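# Move glass graduated cylinder from shelf bench to cart tray

## Task

Take the graduated cylinder that is on the bench with shelves and leave it standing upright in the cart's top tray. At the end its base must sit on the tray floor itself, not on the base of another cylinder, and every other cylinder must still be standing in the tray. The task fails if any graduated cylinder tips over, reaches the room's floor, drops more than a few centimetres or gets a hard knock (they are glass). It also fails if any bottle or jar is left toppled, or if the robot falls over or finishes leaning.

## Robot and tools

Robot: TidyBot++, a wheeled base 0.54 m long, 0.50 m wide and 0.38 m tall on four driven casters. It carries a single seven-joint arm with a two-finger gripper, so every arm argument is one object or one list. The shoulder is 0.12 m ahead of the base centre and 0.68 m up. base_camera is fixed to the base front; wrist_camera looks along the hand. The arm starts folded with the hand down, reaching at most 0.08 m past the base front.

Frames, in metres. Base frame: origin on the floor below the base centre, x forward, y left, z up. hand_pose and hand_target are in this frame, for the point midway between the finger pads; the hand's own z axis runs out along the fingers, which close along its y axis. The odometry frame is the base frame as it was at scene start; base_odometry gives x, y and heading in rad (left positive, -3.142 to 3.142) from wheel counts only, so slip and drift creep in. base_tilt is in degrees, positive when leaning forward or right.

move runs one action; its result gives the state plus images. Keys:
- base: object with any of translate_m (forward positive, -2 to 2 m), strafe_m (left positive, -2 to 2 m), rotate_rad (counter-clockwise seen from above positive, -6.3 to 6.3 rad). All are relative offsets measured from the base's last reported position, along its axes at the start of the command.
- joints: object of absolute targets by name. joint_1_rad to joint_7_rad are in radians: joint_2_rad is limited to -2.249..2.249, joint_4_rad to -2.579..2.579, joint_6_rad to -2.099..2.099; the others turn freely but take the short way, so send steps smaller than half a turn. joint_1_rad positive turns the arm clockwise from above, opposite to the base heading. gripper_pos runs 0 (open, pads about 85 mm apart) to 1 (shut); the gap is roughly 85 x (1 - gripper_pos) mm.
- target: one list of seven numbers [x, y, z, qw, qx, qy, qz], an absolute hand pose in the base frame (metres, unit quaternion). With target, joints may carry only gripper_pos.
- speeds: caps for this action only: translate_m and strafe_m 0.05 to 0.5 m/s (name just one when driving both), rotate_rad 0.1 to 1.57 rad/s.
- cameras: list of base_camera, wrist_camera or all; [] gives none.
- blocking: true (default) returns when everything rests; false returns in about 0.5 s while motion continues.
A move with no action just reports. Unknown keys make the call invalid; out-of-range values get it refused.

wait takes seconds (0 to 10) and cameras. stop brakes all running motions. zoom_image takes camera and region [x0, y0, x1, y1] in pixels from the top-left corner, at most 504 x 504, of that camera's latest image. read_manual returns only licence texts. finished_scene takes scene (1 or 2) and cannot be undone; the goal must hold without the robot.

Result lines: base_status, joint_status and hand_status read moving, done, off_target (rested away from target, may still push), stopped, contact_stop, time_out, not_followed, torque_fault or limit_stop_at_motor_heat. "move" shows done or the worst status. "joint command not followed" or "pose unreachable" means a self-collision or reach check held the arm. hand_target is where the joint targets would put the hand; motor_effort is percent of maximum with the peak of the last action in brackets; Motor temperatures lists one value per arm joint; on_its_own lists uncommanded behaviour; "ARM HIT" means a hard hit on the base or arm itself. If a call is refused or an uncommanded stop (contact_stop, time_out, torque fault) appears, the remaining move, wait and finished_scene calls of that reply are skipped.

Hand targets usually end within about 3 cm and a few degrees; to fix position, add (wanted minus hand_pose) to the last target's x, y, z. For joints, send last command plus (wanted minus reading). To hold still with a load, resend hand_target as target, not hand_pose. A held object makes the arm sag; never command a loaded joint to its current reading. Pointing down, the hand can rise to about 0.94 m only close to the base. Poses low and forward near the base, or far from the current pose, can land badly or hit the base; nothing stops the arm from hitting the base or furniture, and it keeps pushing. Unreachable poses wander up to 10 s then time_out.

When a carried item touches down, hand_pose nearly stops falling though commands go lower; watch motor_effort and images. Closed fingertips reach about 20 mm beyond the hand point.

Safety: lift and lower the glass cylinders gently and release only once resting upright on the tray floor. Avoid bumping bottles or jars. Never drive or turn while the arm is caught on something higher than about 0.6 m; reaching far out from folded, swinging a stretched arm sideways or pushing on furniture can tip the robot, and backing off or pulling the arm in restores it. Torque sensors fault at 104.5 N m (joints 1-4) or 51.3 N m (5-7), freezing the arm for 10 s. Motors overheat from long loads, stretched poses or pushing at unreachable poses: MOTOR HOT at 60 °C, a 30-60 s sinking stop at 75 °C. Objects may occasionally get a small nudge from outside.

Each tool is called as name(argument=value, ...), one argument or row to a line, values as JSON.

## Session

move(
)

Scene clock: 0.00 s.
Motor temperatures (°C): [39 33 30 34 41 48 43]
base_odometry: x=+0.000 y=+0.000 heading=+0.000
base_tilt: forward=+0.4 right=+0.1
base_status: not commanded
joint_positions: joint_1_rad=+0.044 joint_2_rad=-0.353 joint_3_rad=+3.167 joint_4_rad=-2.546 joint_5_rad=-0.002 joint_6_rad=-0.888 joint_7_rad=+1.542 gripper_pos=+0.000
joint_status: not commanded
motor_effort: joint_1_rad=-1 joint_2_rad=-2 joint_3_rad=+0 joint_4_rad=+14 joint_5_rad=+0 joint_6_rad=+0 joint_7_rad=+0
hand_pose: x=+0.2479 y=-0.0059 z=+0.5827 quat_wxyz=(-0.005, +0.998, -0.049, +0.030) (m; base frame)
hand_target: x=+0.2477 y=-0.0059 z=+0.5826 quat_wxyz=(-0.005, +0.998, -0.049, +0.030) (m; base frame)
hand_status: not commanded
pictures: base_camera, wrist_camera
Images, in order (width x height): base_camera 644x364, wrist_camera 644x476.

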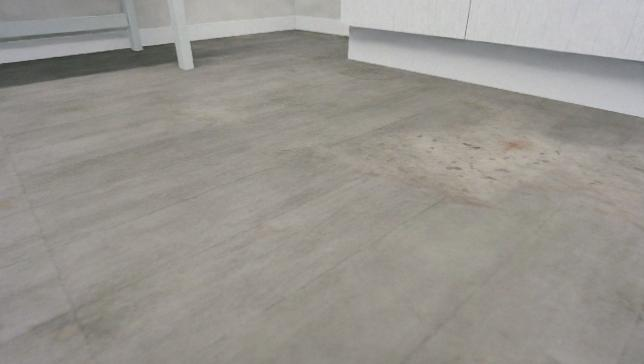

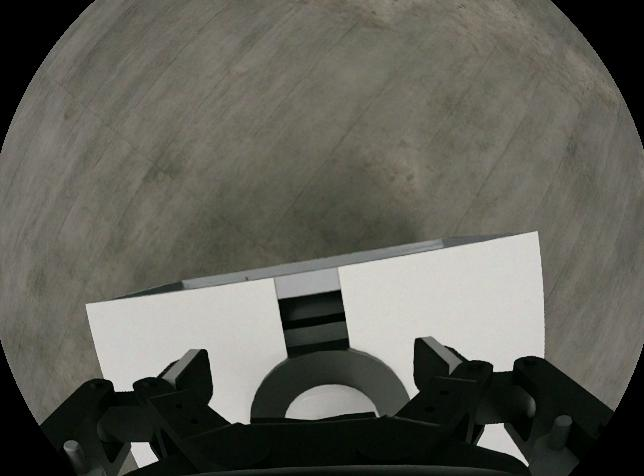

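move(
  joints={"joint_6_rad": 0.5},
)

Scene clock: 6.47 s.
Motor temperatures (°C): [39 33 30 34 41 48 43]
move: done
base_odometry: x=+0.000 y=+0.000 heading=+0.000
base_tilt: forward=+0.4 right=+0.1
base_status: not commanded
joint_positions: joint_1_rad=+0.044 joint_2_rad=-0.353 joint_3_rad=+3.167 joint_4_rad=-2.546 joint_5_rad=-0.002 joint_6_rad=+0.427 joint_7_rad=+1.542 gripper_pos=+0.000
joint_status: all done
motor_effort: joint_1_rad=+0(1) joint_2_rad=-7(8) joint_3_rad=+0(1) joint_4_rad=+18(21) joint_5_rad=+0(0) joint_6_rad=+7(8) joint_7_rad=+0(1)
hand_pose: x=+0.5338 y=-0.0285 z=+0.8332 quat_wxyz=(+0.009, +0.771, -0.041, +0.635) (m; base frame)
hand_target: x=+0.5371 y=-0.0290 z=+0.8551 quat_wxyz=(+0.009, +0.748, -0.040, +0.662) (m; base frame)
hand_status: not commanded
pictures: base_camera, wrist_camera
Images, in order (width x height): base_camera 644x364, wrist_camera 644x476.

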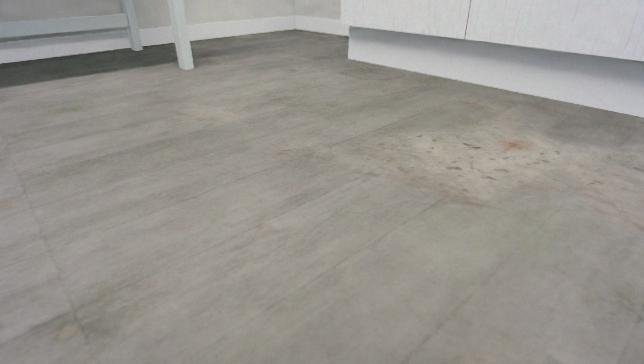

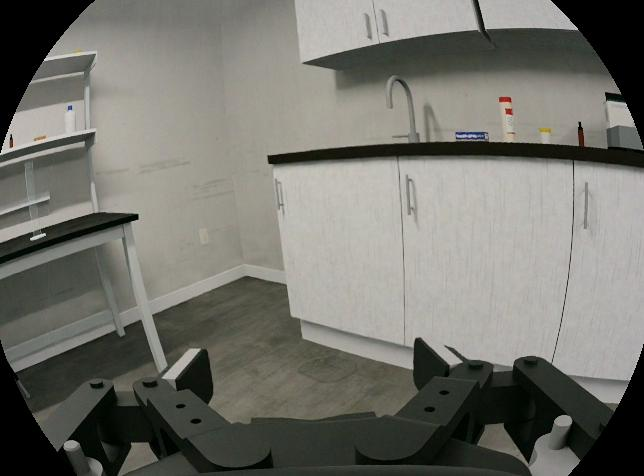

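zoom_image(
  camera="wrist_camera",
  region=[0, 40, 200, 260],
)

move(
  base={"rotate_rad": 0.8},
  cameras=["wrist_camera"],
)

Scaled by 2.291.

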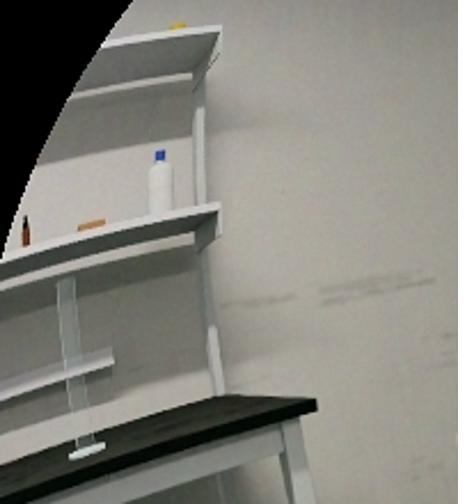

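Scene clock: 13.90 s.
Motor temperatures (°C): [39 33 30 34 41 48 43]
move: done
base_odometry: x=+0.000 y=+0.000 heading=+0.800
base_tilt: forward=+0.4 right=+0.1
base_status: done
joint_positions: joint_1_rad=+0.044 joint_2_rad=-0.353 joint_3_rad=+3.167 joint_4_rad=-2.546 joint_5_rad=-0.002 joint_6_rad=+0.428 joint_7_rad=+1.542 gripper_pos=+0.000
joint_status: not commanded
motor_effort: joint_1_rad=+0(2) joint_2_rad=-7(8) joint_3_rad=+0(1) joint_4_rad=+20(21) joint_5_rad=+0(1) joint_6_rad=+7(8) joint_7_rad=+0(1)
hand_pose: x=+0.5338 y=-0.0282 z=+0.8333 quat_wxyz=(+0.009, +0.771, -0.041, +0.635) (m; base frame)
hand_target: x=+0.5371 y=-0.0290 z=+0.8551 quat_wxyz=(+0.009, +0.748, -0.040, +0.662) (m; base frame)
hand_status: not commanded
pictures: wrist_camera
Images, in order (width x height): wrist_camera 644x476.

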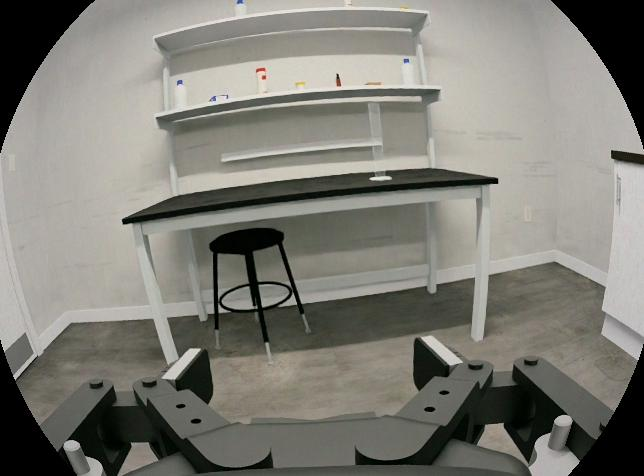

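zoom_image(
  camera="wrist_camera",
  region=[280, 40, 500, 220],
)

move(
  base={"rotate_rad": 1.2},
  cameras=["wrist_camera"],
)

Scaled by 2.291.

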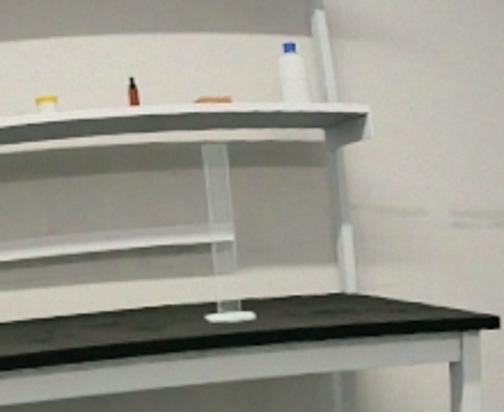

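Scene clock: 18.50 s.
Motor temperatures (°C): [39 33 30 34 41 48 43]
move: done
base_odometry: x=+0.000 y=+0.000 heading=+1.999
base_tilt: forward=+0.4 right=+0.1
base_status: done
joint_positions: joint_1_rad=+0.044 joint_2_rad=-0.353 joint_3_rad=+3.166 joint_4_rad=-2.546 joint_5_rad=-0.002 joint_6_rad=+0.428 joint_7_rad=+1.542 gripper_pos=+0.000
joint_status: not commanded
motor_effort: joint_1_rad=-1(2) joint_2_rad=-7(8) joint_3_rad=+0(2) joint_4_rad=+20(20) joint_5_rad=+0(1) joint_6_rad=+8(8) joint_7_rad=+0(1)
hand_pose: x=+0.5338 y=-0.0280 z=+0.8333 quat_wxyz=(+0.008, +0.771, -0.041, +0.635) (m; base frame)
hand_target: x=+0.5371 y=-0.0290 z=+0.8551 quat_wxyz=(+0.009, +0.748, -0.040, +0.662) (m; base frame)
hand_status: not commanded
pictures: wrist_camera
Images, in order (width x height): wrist_camera 644x476.

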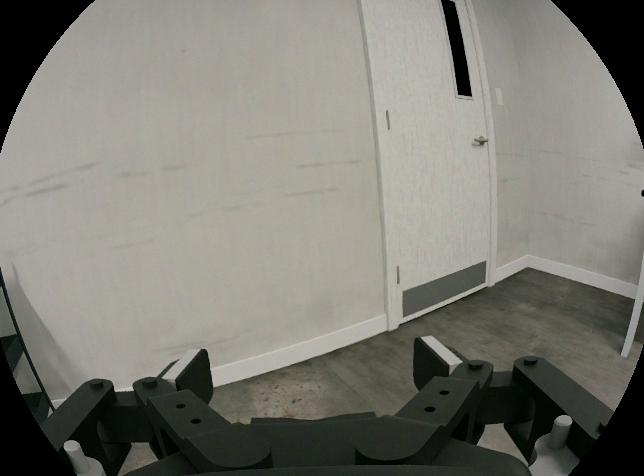

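move(
  base={"rotate_rad": 1.2},
  cameras=["wrist_camera"],
)

move(
  base={"rotate_rad": 1.2},
  cameras=["wrist_camera"],
)

Scene clock: 23.03 s.
Motor temperatures (°C): [39 33 30 34 41 48 43]
move: done
base_odometry: x=+0.000 y=+0.000 heading=-3.085
base_tilt: forward=+0.4 right=+0.1
base_status: done
joint_positions: joint_1_rad=+0.044 joint_2_rad=-0.353 joint_3_rad=+3.166 joint_4_rad=-2.546 joint_5_rad=-0.002 joint_6_rad=+0.428 joint_7_rad=+1.542 gripper_pos=+0.000
joint_status: not commanded
motor_effort: joint_1_rad=+0(2) joint_2_rad=-7(8) joint_3_rad=+0(2) joint_4_rad=+20(21) joint_5_rad=+0(1) joint_6_rad=+7(8) joint_7_rad=+0(1)
hand_pose: x=+0.5338 y=-0.0278 z=+0.8333 quat_wxyz=(+0.008, +0.771, -0.041, +0.635) (m; base frame)
hand_target: x=+0.5371 y=-0.0290 z=+0.8551 quat_wxyz=(+0.009, +0.748, -0.040, +0.662) (m; base frame)
hand_status: not commanded
pictures: wrist_camera
Images, in order (width x height): wrist_camera 644x476.

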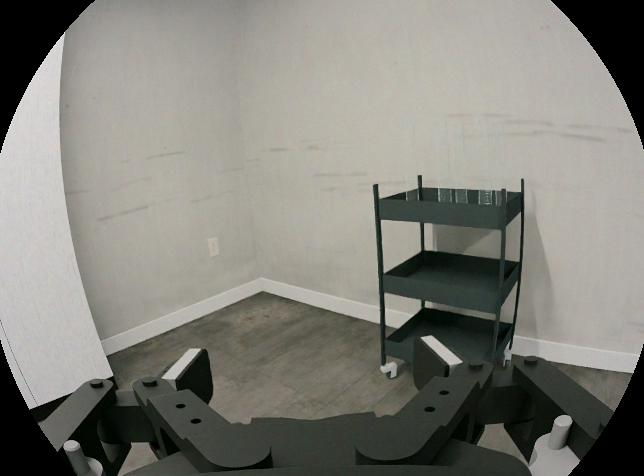

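Scene clock: 25.07 s.
Motor temperatures (°C): [39 33 30 34 41 48 43]
move: done
base_odometry: x=+0.000 y=+0.000 heading=-1.885
base_tilt: forward=+0.4 right=+0.1
base_status: done
joint_positions: joint_1_rad=+0.044 joint_2_rad=-0.353 joint_3_rad=+3.166 joint_4_rad=-2.546 joint_5_rad=-0.002 joint_6_rad=+0.428 joint_7_rad=+1.542 gripper_pos=+0.000
joint_status: not commanded
motor_effort: joint_1_rad=+0(2) joint_2_rad=-7(8) joint_3_rad=+0(2) joint_4_rad=+19(21) joint_5_rad=+0(0) joint_6_rad=+8(8) joint_7_rad=+0(1)
hand_pose: x=+0.5338 y=-0.0277 z=+0.8334 quat_wxyz=(+0.008, +0.771, -0.041, +0.635) (m; base frame)
hand_target: x=+0.5371 y=-0.0290 z=+0.8551 quat_wxyz=(+0.009, +0.748, -0.040, +0.662) (m; base frame)
hand_status: not commanded
pictures: wrist_camera
Images, in order (width x height): wrist_camera 644x476.

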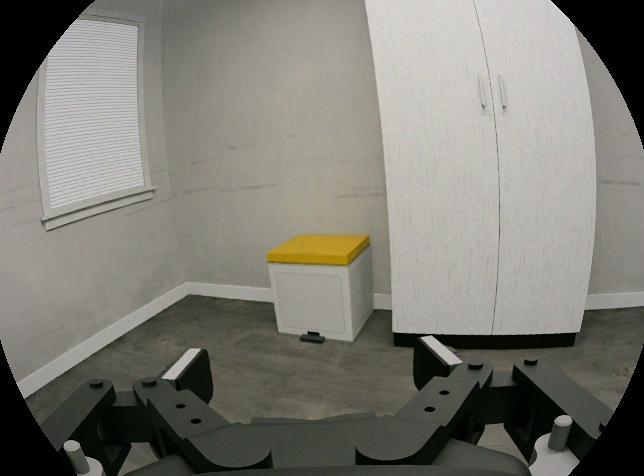

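move(
  base={"rotate_rad": 2.685, "translate_m": -0.857, "strafe_m": 0.978},
  cameras=["wrist_camera", "base_camera"],
)

Scene clock: 59.43 s.
Motor temperatures (°C): [39 33 30 34 41 48 43]
move: done
base_odometry: x=+1.195 y=+0.513 heading=+0.801
base_tilt: forward=+0.4 right=+0.1
base_status: done
joint_positions: joint_1_rad=+0.044 joint_2_rad=-0.349 joint_3_rad=+3.168 joint_4_rad=-2.546 joint_5_rad=-0.002 joint_6_rad=+0.430 joint_7_rad=+1.542 gripper_pos=+0.000
joint_status: not commanded
motor_effort: joint_1_rad=-1(2) joint_2_rad=-8(10) joint_3_rad=+0(2) joint_4_rad=+20(21) joint_5_rad=+0(1) joint_6_rad=+7(8) joint_7_rad=+0(1)
hand_pose: x=+0.5344 y=-0.0288 z=+0.8325 quat_wxyz=(+0.009, +0.772, -0.042, +0.635) (m; base frame)
hand_target: x=+0.5371 y=-0.0290 z=+0.8551 quat_wxyz=(+0.009, +0.748, -0.040, +0.662) (m; base frame)
hand_status: not commanded
pictures: base_camera, wrist_camera
Images, in order (width x height): base_camera 644x364, wrist_camera 644x476.

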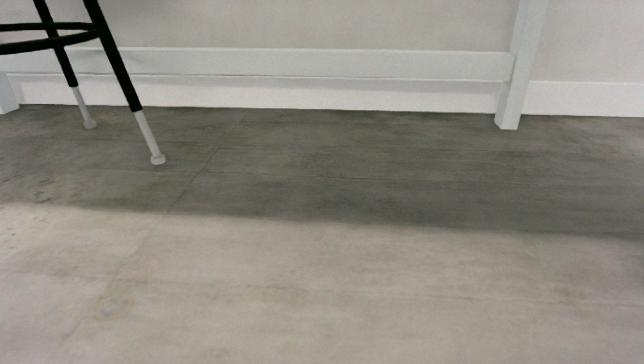

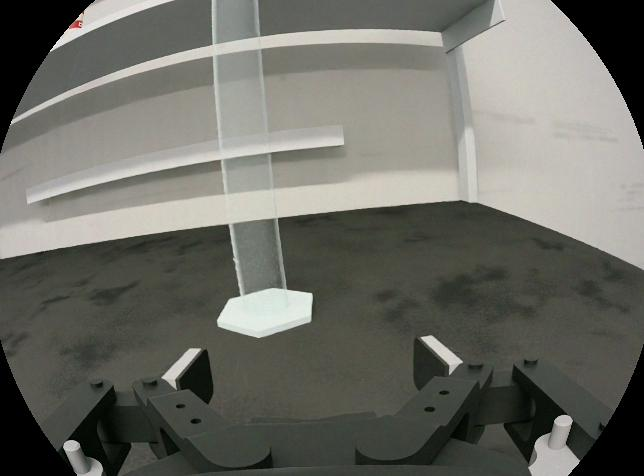

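move(
  joints={"joint_1_rad": 0.0, "joint_3_rad": 3.14, "joint_5_rad": 0.0, "joint_6_rad": 0.95, "joint_7_rad": 1.57},
  cameras=["wrist_camera"],
)

Scene clock: 85.53 s.
Motor temperatures (°C): [39 33 30 34 41 48 43]
move: done
base_odometry: x=+1.195 y=+0.513 heading=+0.801
base_tilt: forward=+0.4 right=+0.1
base_status: not commanded
joint_positions: joint_1_rad=+0.020 joint_2_rad=-0.349 joint_3_rad=+3.150 joint_4_rad=-2.546 joint_5_rad=-0.002 joint_6_rad=+0.877 joint_7_rad=+1.542 gripper_pos=+0.000
joint_status: all done
motor_effort: joint_1_rad=+0(2) joint_2_rad=-8(9) joint_3_rad=+0(2) joint_4_rad=+19(22) joint_5_rad=+0(1) joint_6_rad=+7(9) joint_7_rad=+0(1)
hand_pose: x=+0.5312 y=-0.0112 z=+0.9706 quat_wxyz=(-0.002, +0.612, -0.019, +0.790) (m; base frame)
hand_target: x=+0.5236 y=+0.0021 z=+0.9932 quat_wxyz=(-0.001, +0.583, +0.000, +0.813) (m; base frame)
hand_status: not commanded
pictures: wrist_camera
Images, in order (width x height): wrist_camera 644x476.

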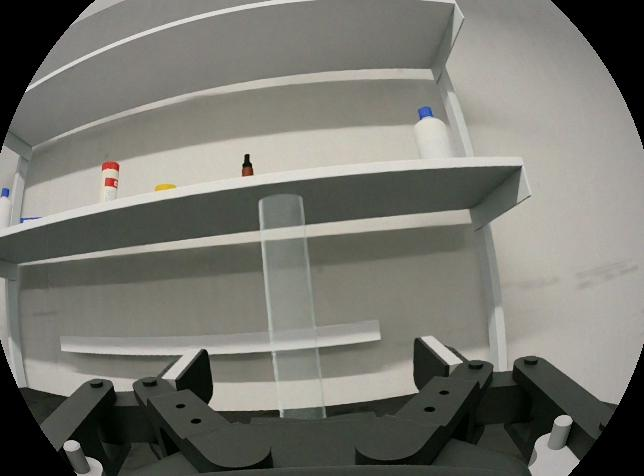

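move(
  joints={"joint_1_rad": -0.02, "joint_2_rad": -0.133, "joint_3_rad": 3.13, "joint_4_rad": -2.127, "joint_5_rad": 0.0, "joint_6_rad": 0.49, "joint_7_rad": 1.60},
  cameras=["wrist_camera"],
)

Scene clock: 117.57 s.
Motor temperatures (°C): [39 33 30 34 41 48 43]
move: done
base_odometry: x=+1.195 y=+0.513 heading=+0.801
base_tilt: forward=+0.4 right=+0.1
base_status: not commanded
joint_positions: joint_1_rad=+0.005 joint_2_rad=-0.143 joint_3_rad=+3.143 joint_4_rad=-2.148 joint_5_rad=-0.002 joint_6_rad=+0.555 joint_7_rad=+1.557 gripper_pos=+0.000
joint_status: all done
motor_effort: joint_1_rad=-1(1) joint_2_rad=-16(17) joint_3_rad=+0(1) joint_4_rad=+21(23) joint_5_rad=+0(1) joint_6_rad=+8(8) joint_7_rad=+0(2)
hand_pose: x=+0.6533 y=-0.0025 z=+1.0036 quat_wxyz=(-0.003, +0.663, -0.008, +0.749) (m; base frame)
hand_target: x=+0.6600 y=+0.0189 z=+0.9905 quat_wxyz=(+0.000, +0.683, +0.021, +0.730) (m; base frame)
hand_status: not commanded
pictures: wrist_camera
Images, in order (width x height): wrist_camera 644x476.

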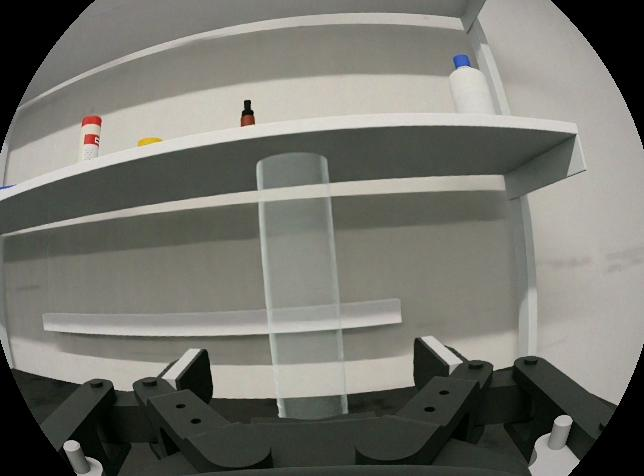

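move(
  joints={"joint_2_rad": 0.0, "joint_4_rad": -2.068, "joint_6_rad": 0.44},
  cameras=["wrist_camera", "base_camera"],
)

Scene clock: 132.83 s.
Motor temperatures (°C): [39 33 30 35 41 48 43]
move: done
base_odometry: x=+1.195 y=+0.513 heading=+0.801
base_tilt: forward=+0.4 right=+0.1
base_status: not commanded
joint_positions: joint_1_rad=+0.005 joint_2_rad=+0.001 joint_3_rad=+3.143 joint_4_rad=-2.088 joint_5_rad=-0.002 joint_6_rad=+0.502 joint_7_rad=+1.558 gripper_pos=+0.000
joint_status: all done
motor_effort: joint_1_rad=+0(1) joint_2_rad=-20(23) joint_3_rad=+0(1) joint_4_rad=+21(23) joint_5_rad=+0(0) joint_6_rad=+7(8) joint_7_rad=+0(1)
hand_pose: x=+0.7037 y=-0.0026 z=+0.9420 quat_wxyz=(-0.003, +0.713, -0.008, +0.701) (m; base frame)
hand_target: x=+0.7056 y=+0.0199 z=+0.9349 quat_wxyz=(-0.001, +0.727, +0.022, +0.687) (m; base frame)
hand_status: not commanded
pictures: base_camera, wrist_camera
Images, in order (width x height): base_camera 644x364, wrist_camera 644x476.

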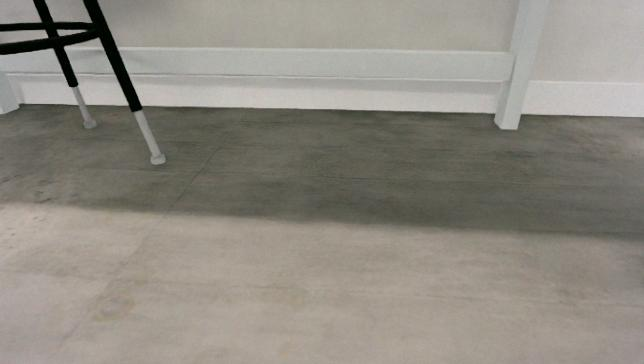

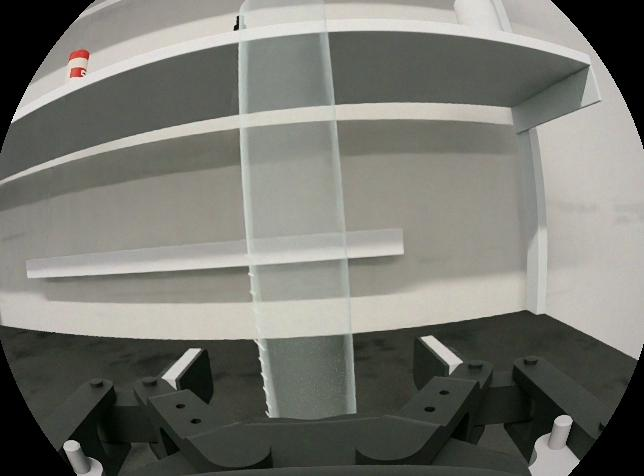

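zoom_image(
  camera="wrist_camera",
  region=[130, 230, 500, 450],
)

Scaled by 1.362.

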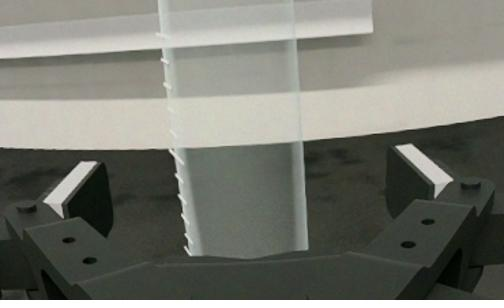

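move(
  joints={"joint_2_rad": 0.068, "joint_4_rad": -1.989},
  cameras=["wrist_camera"],
)

zoom_image(
  camera="wrist_camera",
  region=[130, 0, 500, 450],
)

Scene clock: 146.37 s.
Motor temperatures (°C): [39 33 30 35 41 48 43]
move: done
base_odometry: x=+1.195 y=+0.513 heading=+0.801
base_tilt: forward=+0.4 right=+0.1
base_status: not commanded
joint_positions: joint_1_rad=+0.005 joint_2_rad=+0.061 joint_3_rad=+3.143 joint_4_rad=-2.004 joint_5_rad=-0.002 joint_6_rad=+0.500 joint_7_rad=+1.558 gripper_pos=+0.000
joint_status: all done
motor_effort: joint_1_rad=-1(1) joint_2_rad=-22(24) joint_3_rad=+0(1) joint_4_rad=+21(22) joint_5_rad=+0(0) joint_6_rad=+8(8) joint_7_rad=+0(1)
hand_pose: x=+0.7326 y=-0.0027 z=+0.9546 quat_wxyz=(-0.003, +0.705, -0.008, +0.709) (m; base frame)
hand_target: x=+0.7360 y=+0.0206 z=+0.9404 quat_wxyz=(-0.001, +0.723, +0.022, +0.691) (m; base frame)
hand_status: not commanded
pictures: wrist_camera
Images, in order (width x height): wrist_camera 644x476.

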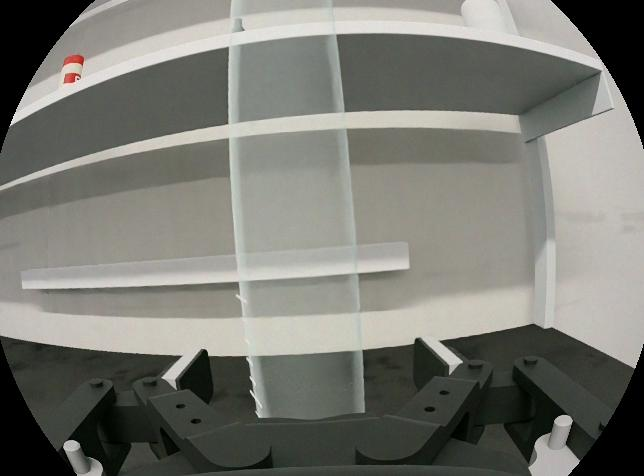

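Scaled by 1.120.

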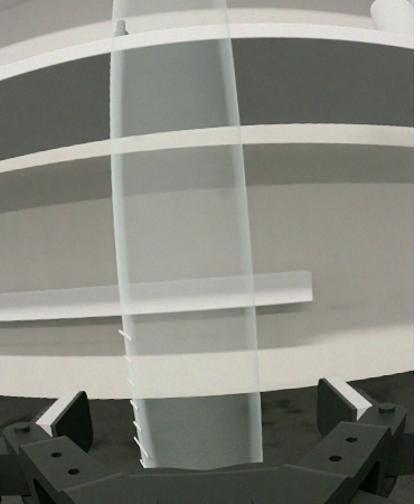

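move(
  joints={"joint_2_rad": -0.02, "joint_4_rad": -1.906, "joint_6_rad": 0.267},
  cameras=["wrist_camera"],
)

zoom_image(
  camera="wrist_camera",
  region=[130, 0, 500, 450],
)

Scene clock: 166.40 s.
Motor temperatures (°C): [39 33 30 35 41 48 43]
move: done
base_odometry: x=+1.195 y=+0.513 heading=+0.801
base_tilt: forward=+0.4 right=+0.1
base_status: not commanded
joint_positions: joint_1_rad=+0.005 joint_2_rad=-0.006 joint_3_rad=+3.143 joint_4_rad=-1.922 joint_5_rad=-0.002 joint_6_rad=+0.330 joint_7_rad=+1.558 gripper_pos=+0.000
joint_status: all done
motor_effort: joint_1_rad=+0(1) joint_2_rad=-21(26) joint_3_rad=-1(1) joint_4_rad=+23(23) joint_5_rad=+0(0) joint_6_rad=+7(8) joint_7_rad=+0(0)
hand_pose: x=+0.7236 y=-0.0025 z=+0.9916 quat_wxyz=(-0.003, +0.712, -0.008, +0.702) (m; base frame)
hand_target: x=+0.7199 y=+0.0204 z=+0.9900 quat_wxyz=(-0.001, +0.724, +0.022, +0.690) (m; base frame)
hand_status: not commanded
pictures: wrist_camera
Images, in order (width x height): wrist_camera 644x476.

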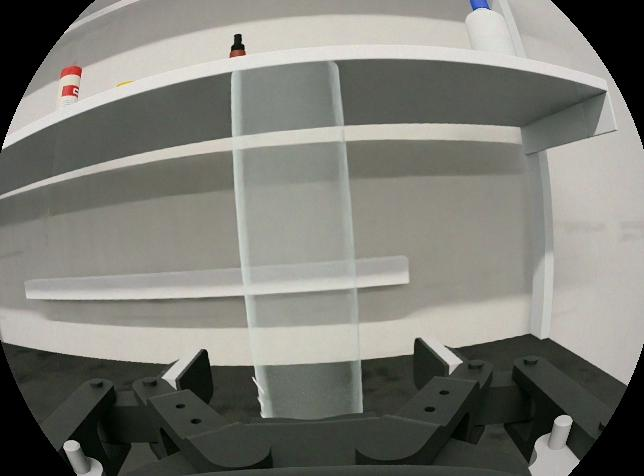

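Scaled by 1.120.

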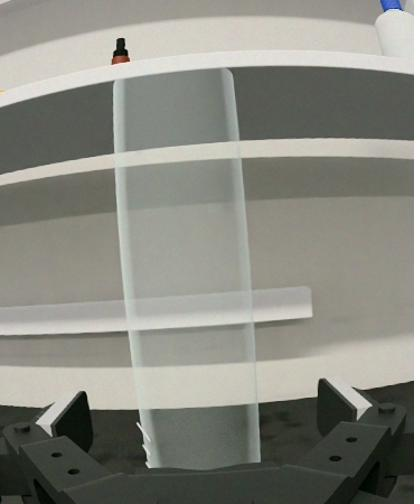

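move(
  joints={"joint_7_rad": 1.62, "gripper_pos": 0.42},
  cameras=["wrist_camera"],
)

zoom_image(
  camera="wrist_camera",
  region=[130, 0, 500, 450],
)

Scene clock: 181.17 s.
Motor temperatures (°C): [39 34 30 35 41 48 43]
move: done
base_odometry: x=+1.195 y=+0.513 heading=+0.801
base_tilt: forward=+0.4 right=+0.1
base_status: not commanded
joint_positions: joint_1_rad=+0.005 joint_2_rad=-0.006 joint_3_rad=+3.143 joint_4_rad=-1.922 joint_5_rad=-0.002 joint_6_rad=+0.329 joint_7_rad=+1.582 gripper_pos=+0.420
joint_status: all done
motor_effort: joint_1_rad=-1(1) joint_2_rad=-22(22) joint_3_rad=+0(1) joint_4_rad=+21(23) joint_5_rad=+0(0) joint_6_rad=+8(8) joint_7_rad=+0(1)
hand_pose: x=+0.7236 y=-0.0025 z=+0.9915 quat_wxyz=(+0.006, +0.712, +0.001, +0.702) (m; base frame)
hand_target: x=+0.7199 y=+0.0204 z=+0.9900 quat_wxyz=(+0.006, +0.723, +0.029, +0.690) (m; base frame)
hand_status: not commanded
pictures: wrist_camera
Images, in order (width x height): wrist_camera 644x476.

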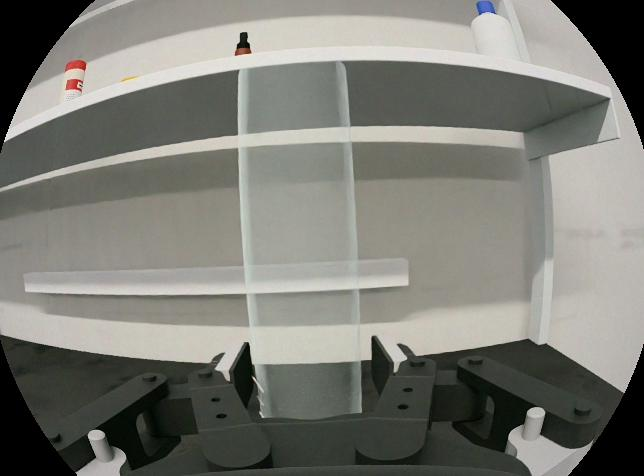

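Scaled by 1.120.

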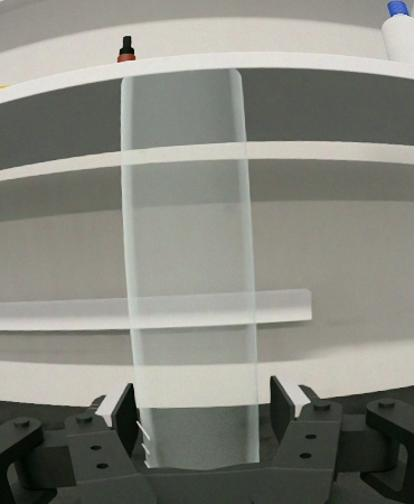

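move(
  joints={"gripper_pos": 0.52},
  cameras=["wrist_camera"],
)

zoom_image(
  camera="wrist_camera",
  region=[180, 230, 440, 450],
)

Scene clock: 185.03 s.
Motor temperatures (°C): [39 34 30 35 41 48 43]
move: done
base_odometry: x=+1.195 y=+0.513 heading=+0.801
base_tilt: forward=+0.4 right=+0.1
base_status: not commanded
joint_positions: joint_1_rad=+0.004 joint_2_rad=-0.006 joint_3_rad=+3.142 joint_4_rad=-1.922 joint_5_rad=-0.002 joint_6_rad=+0.329 joint_7_rad=+1.582 gripper_pos=+0.520
joint_status: all done
motor_effort: joint_1_rad=-1(2) joint_2_rad=-21(22) joint_3_rad=+0(1) joint_4_rad=+22(23) joint_5_rad=+0(0) joint_6_rad=+7(8) joint_7_rad=+0(1)
hand_pose: x=+0.7236 y=-0.0019 z=+0.9915 quat_wxyz=(+0.005, +0.713, +0.001, +0.702) (m; base frame)
hand_target: x=+0.7199 y=+0.0204 z=+0.9900 quat_wxyz=(+0.006, +0.723, +0.029, +0.690) (m; base frame)
hand_status: not commanded
pictures: wrist_camera
Images, in order (width x height): wrist_camera 644x476.

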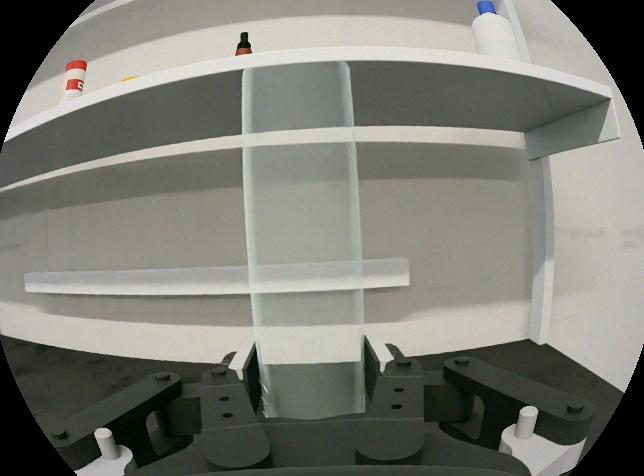

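Scaled by 1.938.

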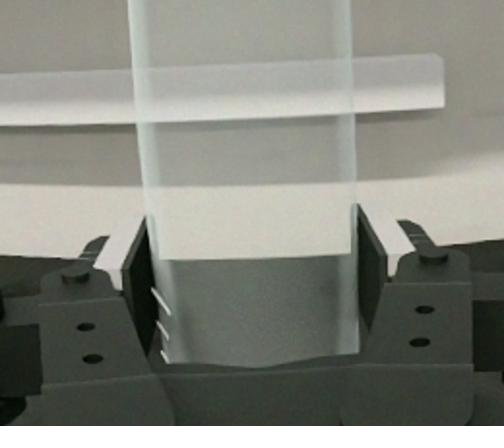

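move(
  joints={"gripper_pos": 0.62},
  cameras=["wrist_camera"],
)

zoom_image(
  camera="wrist_camera",
  region=[180, 230, 440, 450],
)

Scene clock: 230.17 s.
Motor temperatures (°C): [39 34 30 35 41 48 42]
move: off_target
base_odometry: x=+1.195 y=+0.513 heading=+0.801
base_tilt: forward=+0.4 right=+0.1
base_status: not commanded
joint_positions: joint_1_rad=+0.004 joint_2_rad=-0.006 joint_3_rad=+3.142 joint_4_rad=-1.921 joint_5_rad=-0.002 joint_6_rad=+0.329 joint_7_rad=+1.582 gripper_pos=+0.562
joint_status: gripper_pos off_target (ended at +0.562, target +0.620)
motor_effort: joint_1_rad=-1(1) joint_2_rad=-21(22) joint_3_rad=+0(1) joint_4_rad=+22(23) joint_5_rad=+0(0) joint_6_rad=+7(8) joint_7_rad=-1(1)
hand_pose: x=+0.7236 y=-0.0018 z=+0.9916 quat_wxyz=(+0.005, +0.712, +0.001, +0.702) (m; base frame)
hand_target: x=+0.7199 y=+0.0204 z=+0.9900 quat_wxyz=(+0.006, +0.723, +0.029, +0.690) (m; base frame)
hand_status: not commanded
pictures: wrist_camera
Images, in order (width x height): wrist_camera 644x476.

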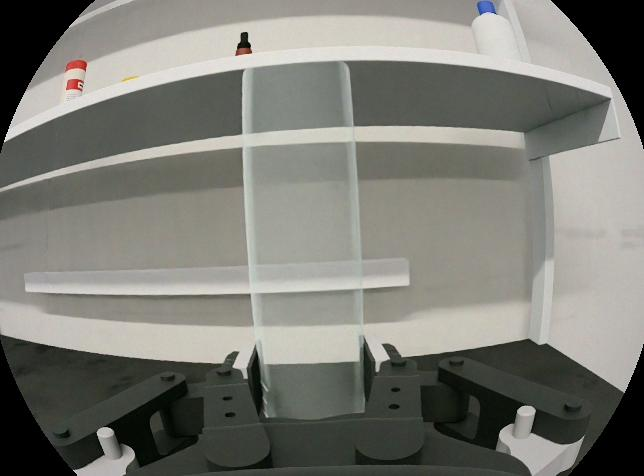

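Scaled by 1.938.

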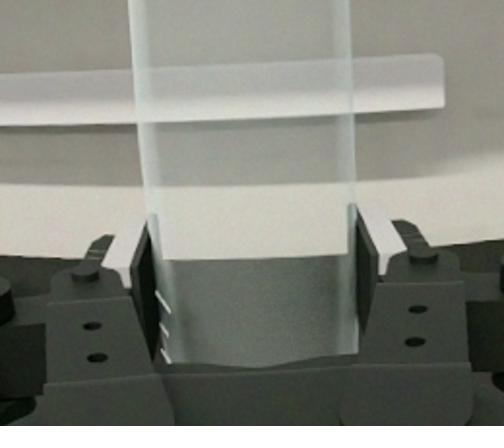

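move(
  joints={"joint_2_rad": -0.044, "joint_4_rad": -1.818, "joint_6_rad": 0.155},
  cameras=["wrist_camera"],
)

zoom_image(
  camera="wrist_camera",
  region=[180, 50, 440, 450],
)

Scene clock: 241.13 s.
Motor temperatures (°C): [39 34 30 35 41 48 42]
move: done
base_odometry: x=+1.195 y=+0.513 heading=+0.801
base_tilt: forward=+0.4 right=+0.1
base_status: not commanded
joint_positions: joint_1_rad=+0.004 joint_2_rad=-0.007 joint_3_rad=+3.142 joint_4_rad=-1.849 joint_5_rad=-0.002 joint_6_rad=+0.204 joint_7_rad=+1.582 gripper_pos=+0.562
joint_status: all done
motor_effort: joint_1_rad=+0(1) joint_2_rad=-25(25) joint_3_rad=+0(1) joint_4_rad=+25(26) joint_5_rad=+0(0) joint_6_rad=+9(10) joint_7_rad=+0(1)
hand_pose: x=+0.7296 y=-0.0017 z=+0.9972 quat_wxyz=(+0.005, +0.731, +0.001, +0.683) (m; base frame)
hand_target: x=+0.7188 y=+0.0205 z=+1.0237 quat_wxyz=(+0.006, +0.723, +0.029, +0.690) (m; base frame)
hand_status: not commanded
pictures: wrist_camera
Images, in order (width x height): wrist_camera 644x476.

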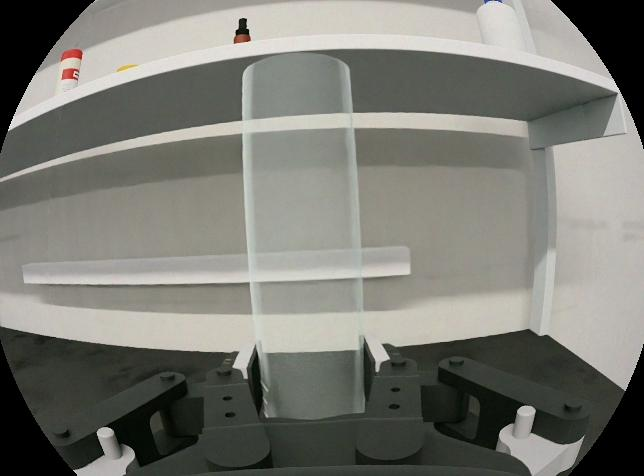

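Scaled by 1.260.

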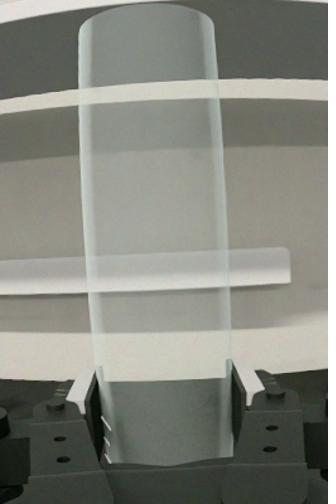

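move(
  joints={"joint_2_rad": -0.076, "joint_4_rad": -1.746, "joint_6_rad": 0.103},
  cameras=["wrist_camera"],
)

Scene clock: 248.10 s.
Motor temperatures (°C): [39 34 30 35 41 48 42]
move: done
base_odometry: x=+1.195 y=+0.513 heading=+0.801
base_tilt: forward=+0.4 right=+0.1
base_status: not commanded
joint_positions: joint_1_rad=+0.004 joint_2_rad=-0.046 joint_3_rad=+3.142 joint_4_rad=-1.772 joint_5_rad=-0.002 joint_6_rad=+0.150 joint_7_rad=+1.582 gripper_pos=+0.562
joint_status: all done
motor_effort: joint_1_rad=+0(2) joint_2_rad=-23(26) joint_3_rad=-1(1) joint_4_rad=+25(27) joint_5_rad=+0(0) joint_6_rad=+10(10) joint_7_rad=-1(1)
hand_pose: x=+0.7216 y=-0.0016 z=+1.0515 quat_wxyz=(+0.005, +0.709, +0.001, +0.705) (m; base frame)
hand_target: x=+0.7107 y=+0.0204 z=+1.0714 quat_wxyz=(+0.007, +0.705, +0.029, +0.708) (m; base frame)
hand_status: not commanded
pictures: wrist_camera
Images, in order (width x height): wrist_camera 644x476.

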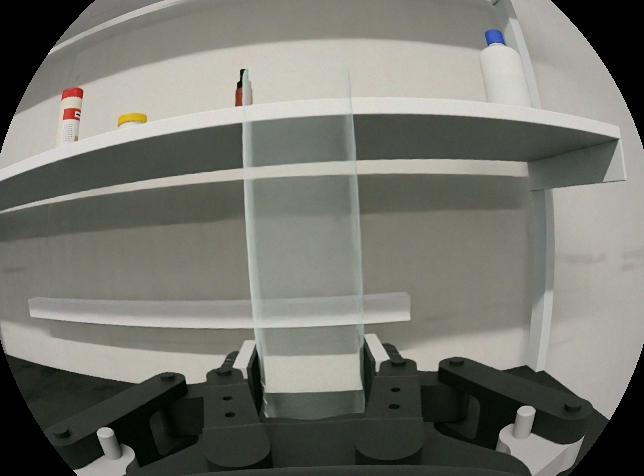

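move(
  joints={"gripper_pos": 0.7},
  cameras=[],
)

move(
  base={"translate_m": -0.5},
  speeds={"translate_m": 0.25},
  cameras=["wrist_camera"],
)

Scene clock: 264.33 s.
Motor temperatures (°C): [39 34 30 35 41 48 42]
move: off_target
base_odometry: x=+1.195 y=+0.513 heading=+0.801
base_tilt: forward=+0.4 right=+0.0
base_status: not commanded
joint_positions: joint_1_rad=+0.004 joint_2_rad=-0.046 joint_3_rad=+3.142 joint_4_rad=-1.772 joint_5_rad=-0.002 joint_6_rad=+0.150 joint_7_rad=+1.582 gripper_pos=+0.562
joint_status: gripper_pos off_target (ended at +0.562, target +0.700)
motor_effort: joint_1_rad=-1(1) joint_2_rad=-23(24) joint_3_rad=+0(1) joint_4_rad=+25(26) joint_5_rad=+0(0) joint_6_rad=+9(10) joint_7_rad=+0(1)
hand_pose: x=+0.7216 y=-0.0016 z=+1.0515 quat_wxyz=(+0.005, +0.709, +0.001, +0.705) (m; base frame)
hand_target: x=+0.7107 y=+0.0204 z=+1.0714 quat_wxyz=(+0.007, +0.705, +0.029, +0.708) (m; base frame)
hand_status: not commanded
pictures: none
No camera images: "cameras" was empty.

Scene clock: 267.07 s.
Motor temperatures (°C): [39 35 30 35 41 48 42]
move: done
base_odometry: x=+0.847 y=+0.154 heading=+0.801
base_tilt: forward=+0.4 right=+0.1
base_status: done
joint_positions: joint_1_rad=+0.002 joint_2_rad=-0.057 joint_3_rad=+3.140 joint_4_rad=-1.772 joint_5_rad=-0.002 joint_6_rad=+0.148 joint_7_rad=+1.582 gripper_pos=+0.562
joint_status: not commanded
motor_effort: joint_1_rad=+0(2) joint_2_rad=-22(27) joint_3_rad=-1(1) joint_4_rad=+26(27) joint_5_rad=+0(0) joint_6_rad=+9(10) joint_7_rad=+0(1)
hand_pose: x=+0.7175 y=+0.0012 z=+1.0576 quat_wxyz=(+0.003, +0.706, +0.003, +0.708) (m; base frame)
hand_target: x=+0.7107 y=+0.0204 z=+1.0714 quat_wxyz=(+0.007, +0.705, +0.029, +0.708) (m; base frame)
hand_status: not commanded
pictures: wrist_camera
Images, in order (width x height): wrist_camera 644x476.

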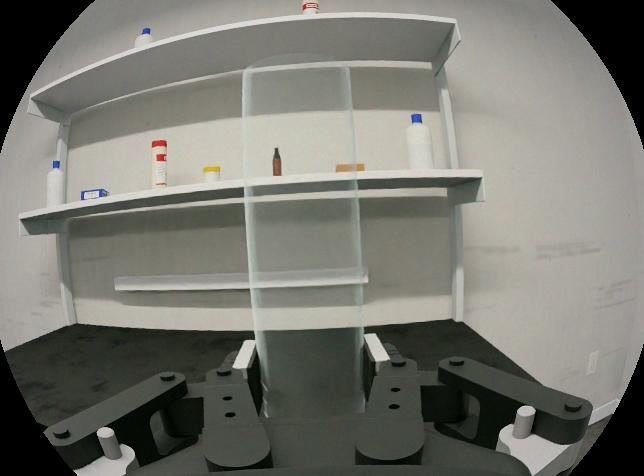

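move(
  joints={"joint_2_rad": -0.44, "joint_4_rad": -2.12, "joint_6_rad": 0.05},
  cameras=[],
)

move(
  base={"translate_m": -0.775, "strafe_m": 1.598, "rotate_rad": 2.532},
  speeds={"translate_m": 0.35, "rotate_rad": 0.6},
)

Scene clock: 276.80 s.
Motor temperatures (°C): [39 35 30 36 41 48 42]
move: done
base_odometry: x=+0.847 y=+0.154 heading=+0.801
base_tilt: forward=+0.4 right=+0.1
base_status: not commanded
joint_positions: joint_1_rad=+0.002 joint_2_rad=-0.416 joint_3_rad=+3.140 joint_4_rad=-2.101 joint_5_rad=-0.002 joint_6_rad=+0.100 joint_7_rad=+1.582 gripper_pos=+0.562
joint_status: all done
motor_effort: joint_1_rad=-1(1) joint_2_rad=-10(24) joint_3_rad=+0(1) joint_4_rad=+24(27) joint_5_rad=+0(0) joint_6_rad=+10(11) joint_7_rad=+0(1)
hand_pose: x=+0.5726 y=+0.0014 z=+1.0261 quat_wxyz=(+0.004, +0.712, +0.003, +0.702) (m; base frame)
hand_target: x=+0.5626 y=+0.0165 z=+1.0097 quat_wxyz=(+0.008, +0.727, +0.031, +0.686) (m; base frame)
hand_status: not commanded
pictures: none
No camera images: "cameras" was empty.

Scene clock: 282.90 s.
Motor temperatures (°C): [39 34 30 35 41 48 42]
move: done
base_odometry: x=-0.840 y=+0.710 heading=-2.950
base_tilt: forward=+0.4 right=+0.1
base_status: done
joint_positions: joint_1_rad=-0.003 joint_2_rad=-0.416 joint_3_rad=+3.133 joint_4_rad=-2.102 joint_5_rad=-0.002 joint_6_rad=+0.096 joint_7_rad=+1.582 gripper_pos=+0.562
joint_status: not commanded
motor_effort: joint_1_rad=+0(3) joint_2_rad=-9(12) joint_3_rad=+0(3) joint_4_rad=+25(27) joint_5_rad=+0(1) joint_6_rad=+10(10) joint_7_rad=+0(1)
hand_pose: x=+0.5722 y=+0.0077 z=+1.0250 quat_wxyz=(+0.001, +0.713, +0.009, +0.701) (m; base frame)
hand_target: x=+0.5626 y=+0.0165 z=+1.0097 quat_wxyz=(+0.008, +0.727, +0.031, +0.686) (m; base frame)
hand_status: not commanded
pictures: base_camera, wrist_camera
Images, in order (width x height): base_camera 644x364, wrist_camera 644x476.

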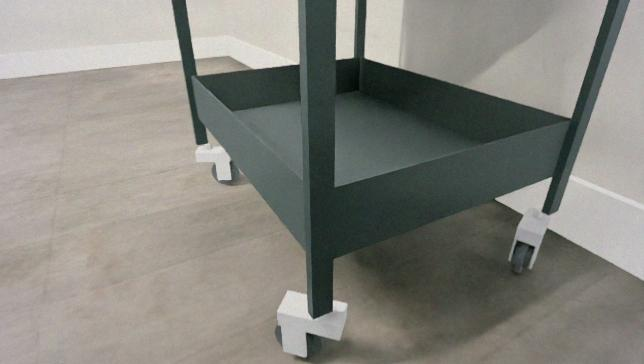

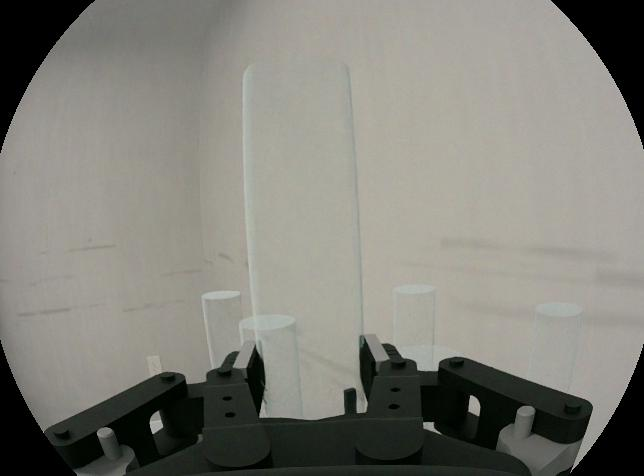

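move(
  base={"translate_m": -0.35},
  speeds={"translate_m": 0.3},
)

Scene clock: 294.10 s.
Motor temperatures (°C): [39 34 30 35 41 48 42]
move: done
base_odometry: x=-0.496 y=+0.777 heading=-2.949
base_tilt: forward=+0.4 right=+0.1
base_status: done
joint_positions: joint_1_rad=-0.003 joint_2_rad=-0.423 joint_3_rad=+3.132 joint_4_rad=-2.103 joint_5_rad=-0.002 joint_6_rad=+0.096 joint_7_rad=+1.582 gripper_pos=+0.562
joint_status: not commanded
motor_effort: joint_1_rad=+0(1) joint_2_rad=-10(13) joint_3_rad=+0(1) joint_4_rad=+25(27) joint_5_rad=+0(0) joint_6_rad=+9(10) joint_7_rad=+0(1)
hand_pose: x=+0.5697 y=+0.0077 z=+1.0275 quat_wxyz=(+0.001, +0.711, +0.009, +0.703) (m; base frame)
hand_target: x=+0.5626 y=+0.0165 z=+1.0097 quat_wxyz=(+0.008, +0.727, +0.031, +0.686) (m; base frame)
hand_status: not commanded
pictures: base_camera, wrist_camera
Images, in order (width x height): base_camera 644x364, wrist_camera 644x476.

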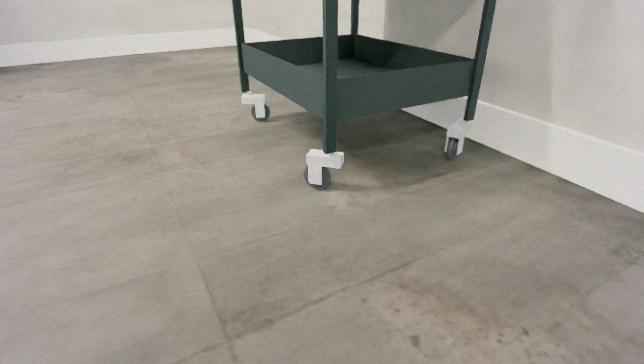

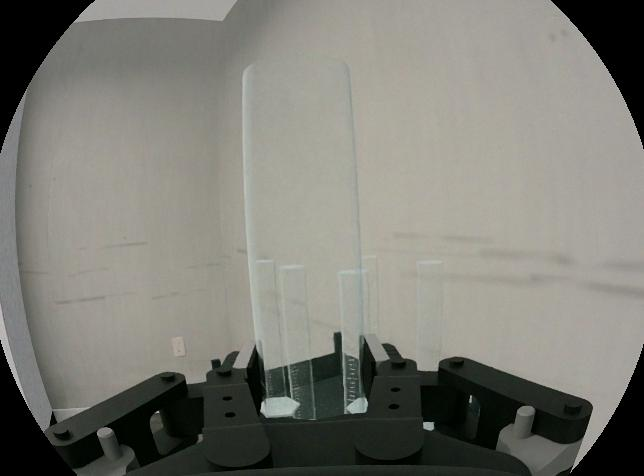

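zoom_image(
  camera="wrist_camera",
  region=[200, 230, 480, 450],
)

Scaled by 1.800.

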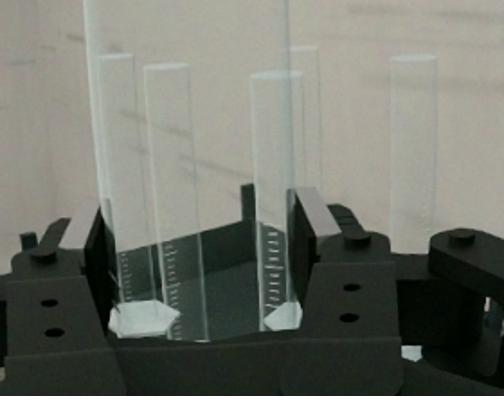

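move(
  joints={"joint_2_rad": -0.38, "joint_4_rad": -1.85, "joint_6_rad": -0.27},
  cameras=[],
)

move(
  joints={"joint_2_rad": -0.34, "joint_4_rad": -1.58, "joint_6_rad": -0.65},
  cameras=["wrist_camera"],
)

move(
  joints={"joint_2_rad": -0.31, "joint_4_rad": -1.32, "joint_6_rad": -1.05},
  cameras=["wrist_camera"],
)

Scene clock: 317.33 s.
Motor temperatures (°C): [39 34 30 35 41 48 42]
move: done
base_odometry: x=-0.496 y=+0.777 heading=-2.949
base_tilt: forward=+0.4 right=+0.1
base_status: not commanded
joint_positions: joint_1_rad=-0.003 joint_2_rad=-0.387 joint_3_rad=+3.132 joint_4_rad=-1.879 joint_5_rad=-0.002 joint_6_rad=-0.218 joint_7_rad=+1.582 gripper_pos=+0.562
joint_status: all done
motor_effort: joint_1_rad=-1(1) joint_2_rad=-11(11) joint_3_rad=+0(0) joint_4_rad=+26(27) joint_5_rad=+0(0) joint_6_rad=+10(10) joint_7_rad=+0(1)
hand_pose: x=+0.5817 y=+0.0082 z=+1.0529 quat_wxyz=(+0.000, +0.754, +0.009, +0.656) (m; base frame)
hand_target: x=+0.5821 y=+0.0172 z=+1.0517 quat_wxyz=(+0.008, +0.764, +0.032, +0.645) (m; base frame)
hand_status: not commanded
pictures: none
No camera images: "cameras" was empty.

Scene clock: 319.03 s.
Motor temperatures (°C): [39 34 30 35 41 48 42]
move: done
base_odometry: x=-0.496 y=+0.777 heading=-2.949
base_tilt: forward=+0.4 right=+0.1
base_status: not commanded
joint_positions: joint_1_rad=-0.003 joint_2_rad=-0.347 joint_3_rad=+3.132 joint_4_rad=-1.610 joint_5_rad=-0.002 joint_6_rad=-0.596 joint_7_rad=+1.582 gripper_pos=+0.562
joint_status: all done
motor_effort: joint_1_rad=-1(1) joint_2_rad=-11(12) joint_3_rad=+0(0) joint_4_rad=+25(27) joint_5_rad=+0(0) joint_6_rad=+8(10) joint_7_rad=+0(1)
hand_pose: x=+0.5737 y=+0.0084 z=+1.0844 quat_wxyz=(+0.000, +0.801, +0.010, +0.598) (m; base frame)
hand_target: x=+0.5712 y=+0.0169 z=+1.0828 quat_wxyz=(+0.007, +0.810, +0.034, +0.586) (m; base frame)
hand_status: not commanded
pictures: wrist_camera
Images, in order (width x height): wrist_camera 644x476.

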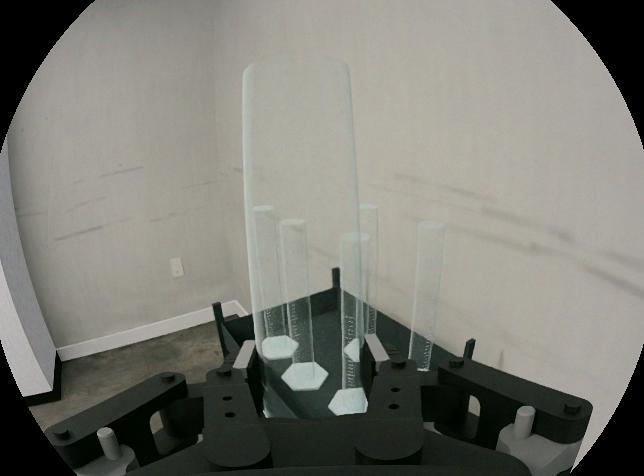

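Scene clock: 320.70 s.
Motor temperatures (°C): [39 34 30 35 41 48 42]
move: done
base_odometry: x=-0.496 y=+0.777 heading=-2.949
base_tilt: forward=+0.4 right=+0.1
base_status: not commanded
joint_positions: joint_1_rad=-0.003 joint_2_rad=-0.318 joint_3_rad=+3.132 joint_4_rad=-1.349 joint_5_rad=-0.002 joint_6_rad=-0.994 joint_7_rad=+1.582 gripper_pos=+0.562
joint_status: all done
motor_effort: joint_1_rad=-1(1) joint_2_rad=-9(13) joint_3_rad=+0(1) joint_4_rad=+22(26) joint_5_rad=+0(0) joint_6_rad=+9(10) joint_7_rad=+0(1)
hand_pose: x=+0.5365 y=+0.0081 z=+1.1067 quat_wxyz=(+0.000, +0.848, +0.011, +0.530) (m; base frame)
hand_target: x=+0.5312 y=+0.0156 z=+1.1034 quat_wxyz=(+0.006, +0.857, +0.035, +0.515) (m; base frame)
hand_status: not commanded
pictures: wrist_camera
Images, in order (width x height): wrist_camera 644x476.

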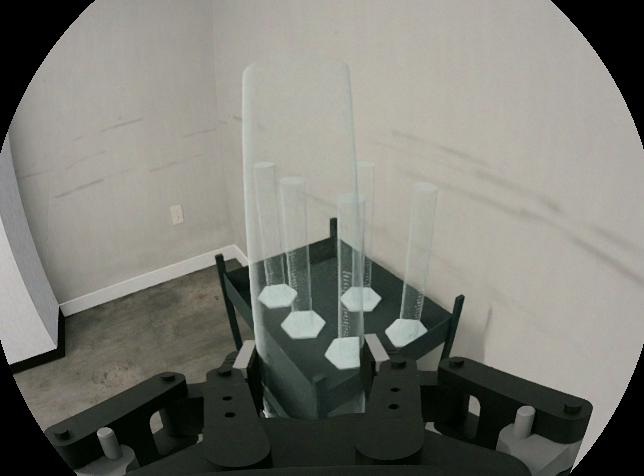

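zoom_image(
  camera="wrist_camera",
  region=[200, 140, 490, 440],
)

Scaled by 1.680.

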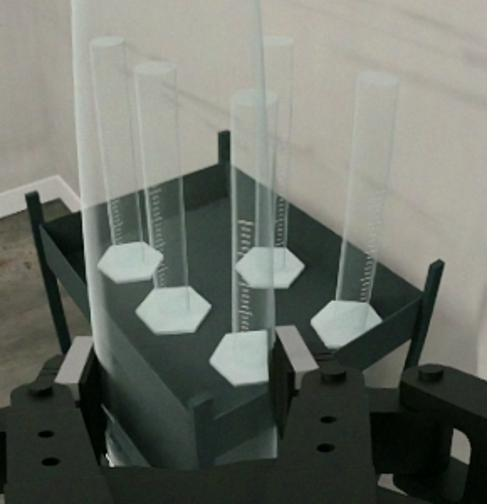

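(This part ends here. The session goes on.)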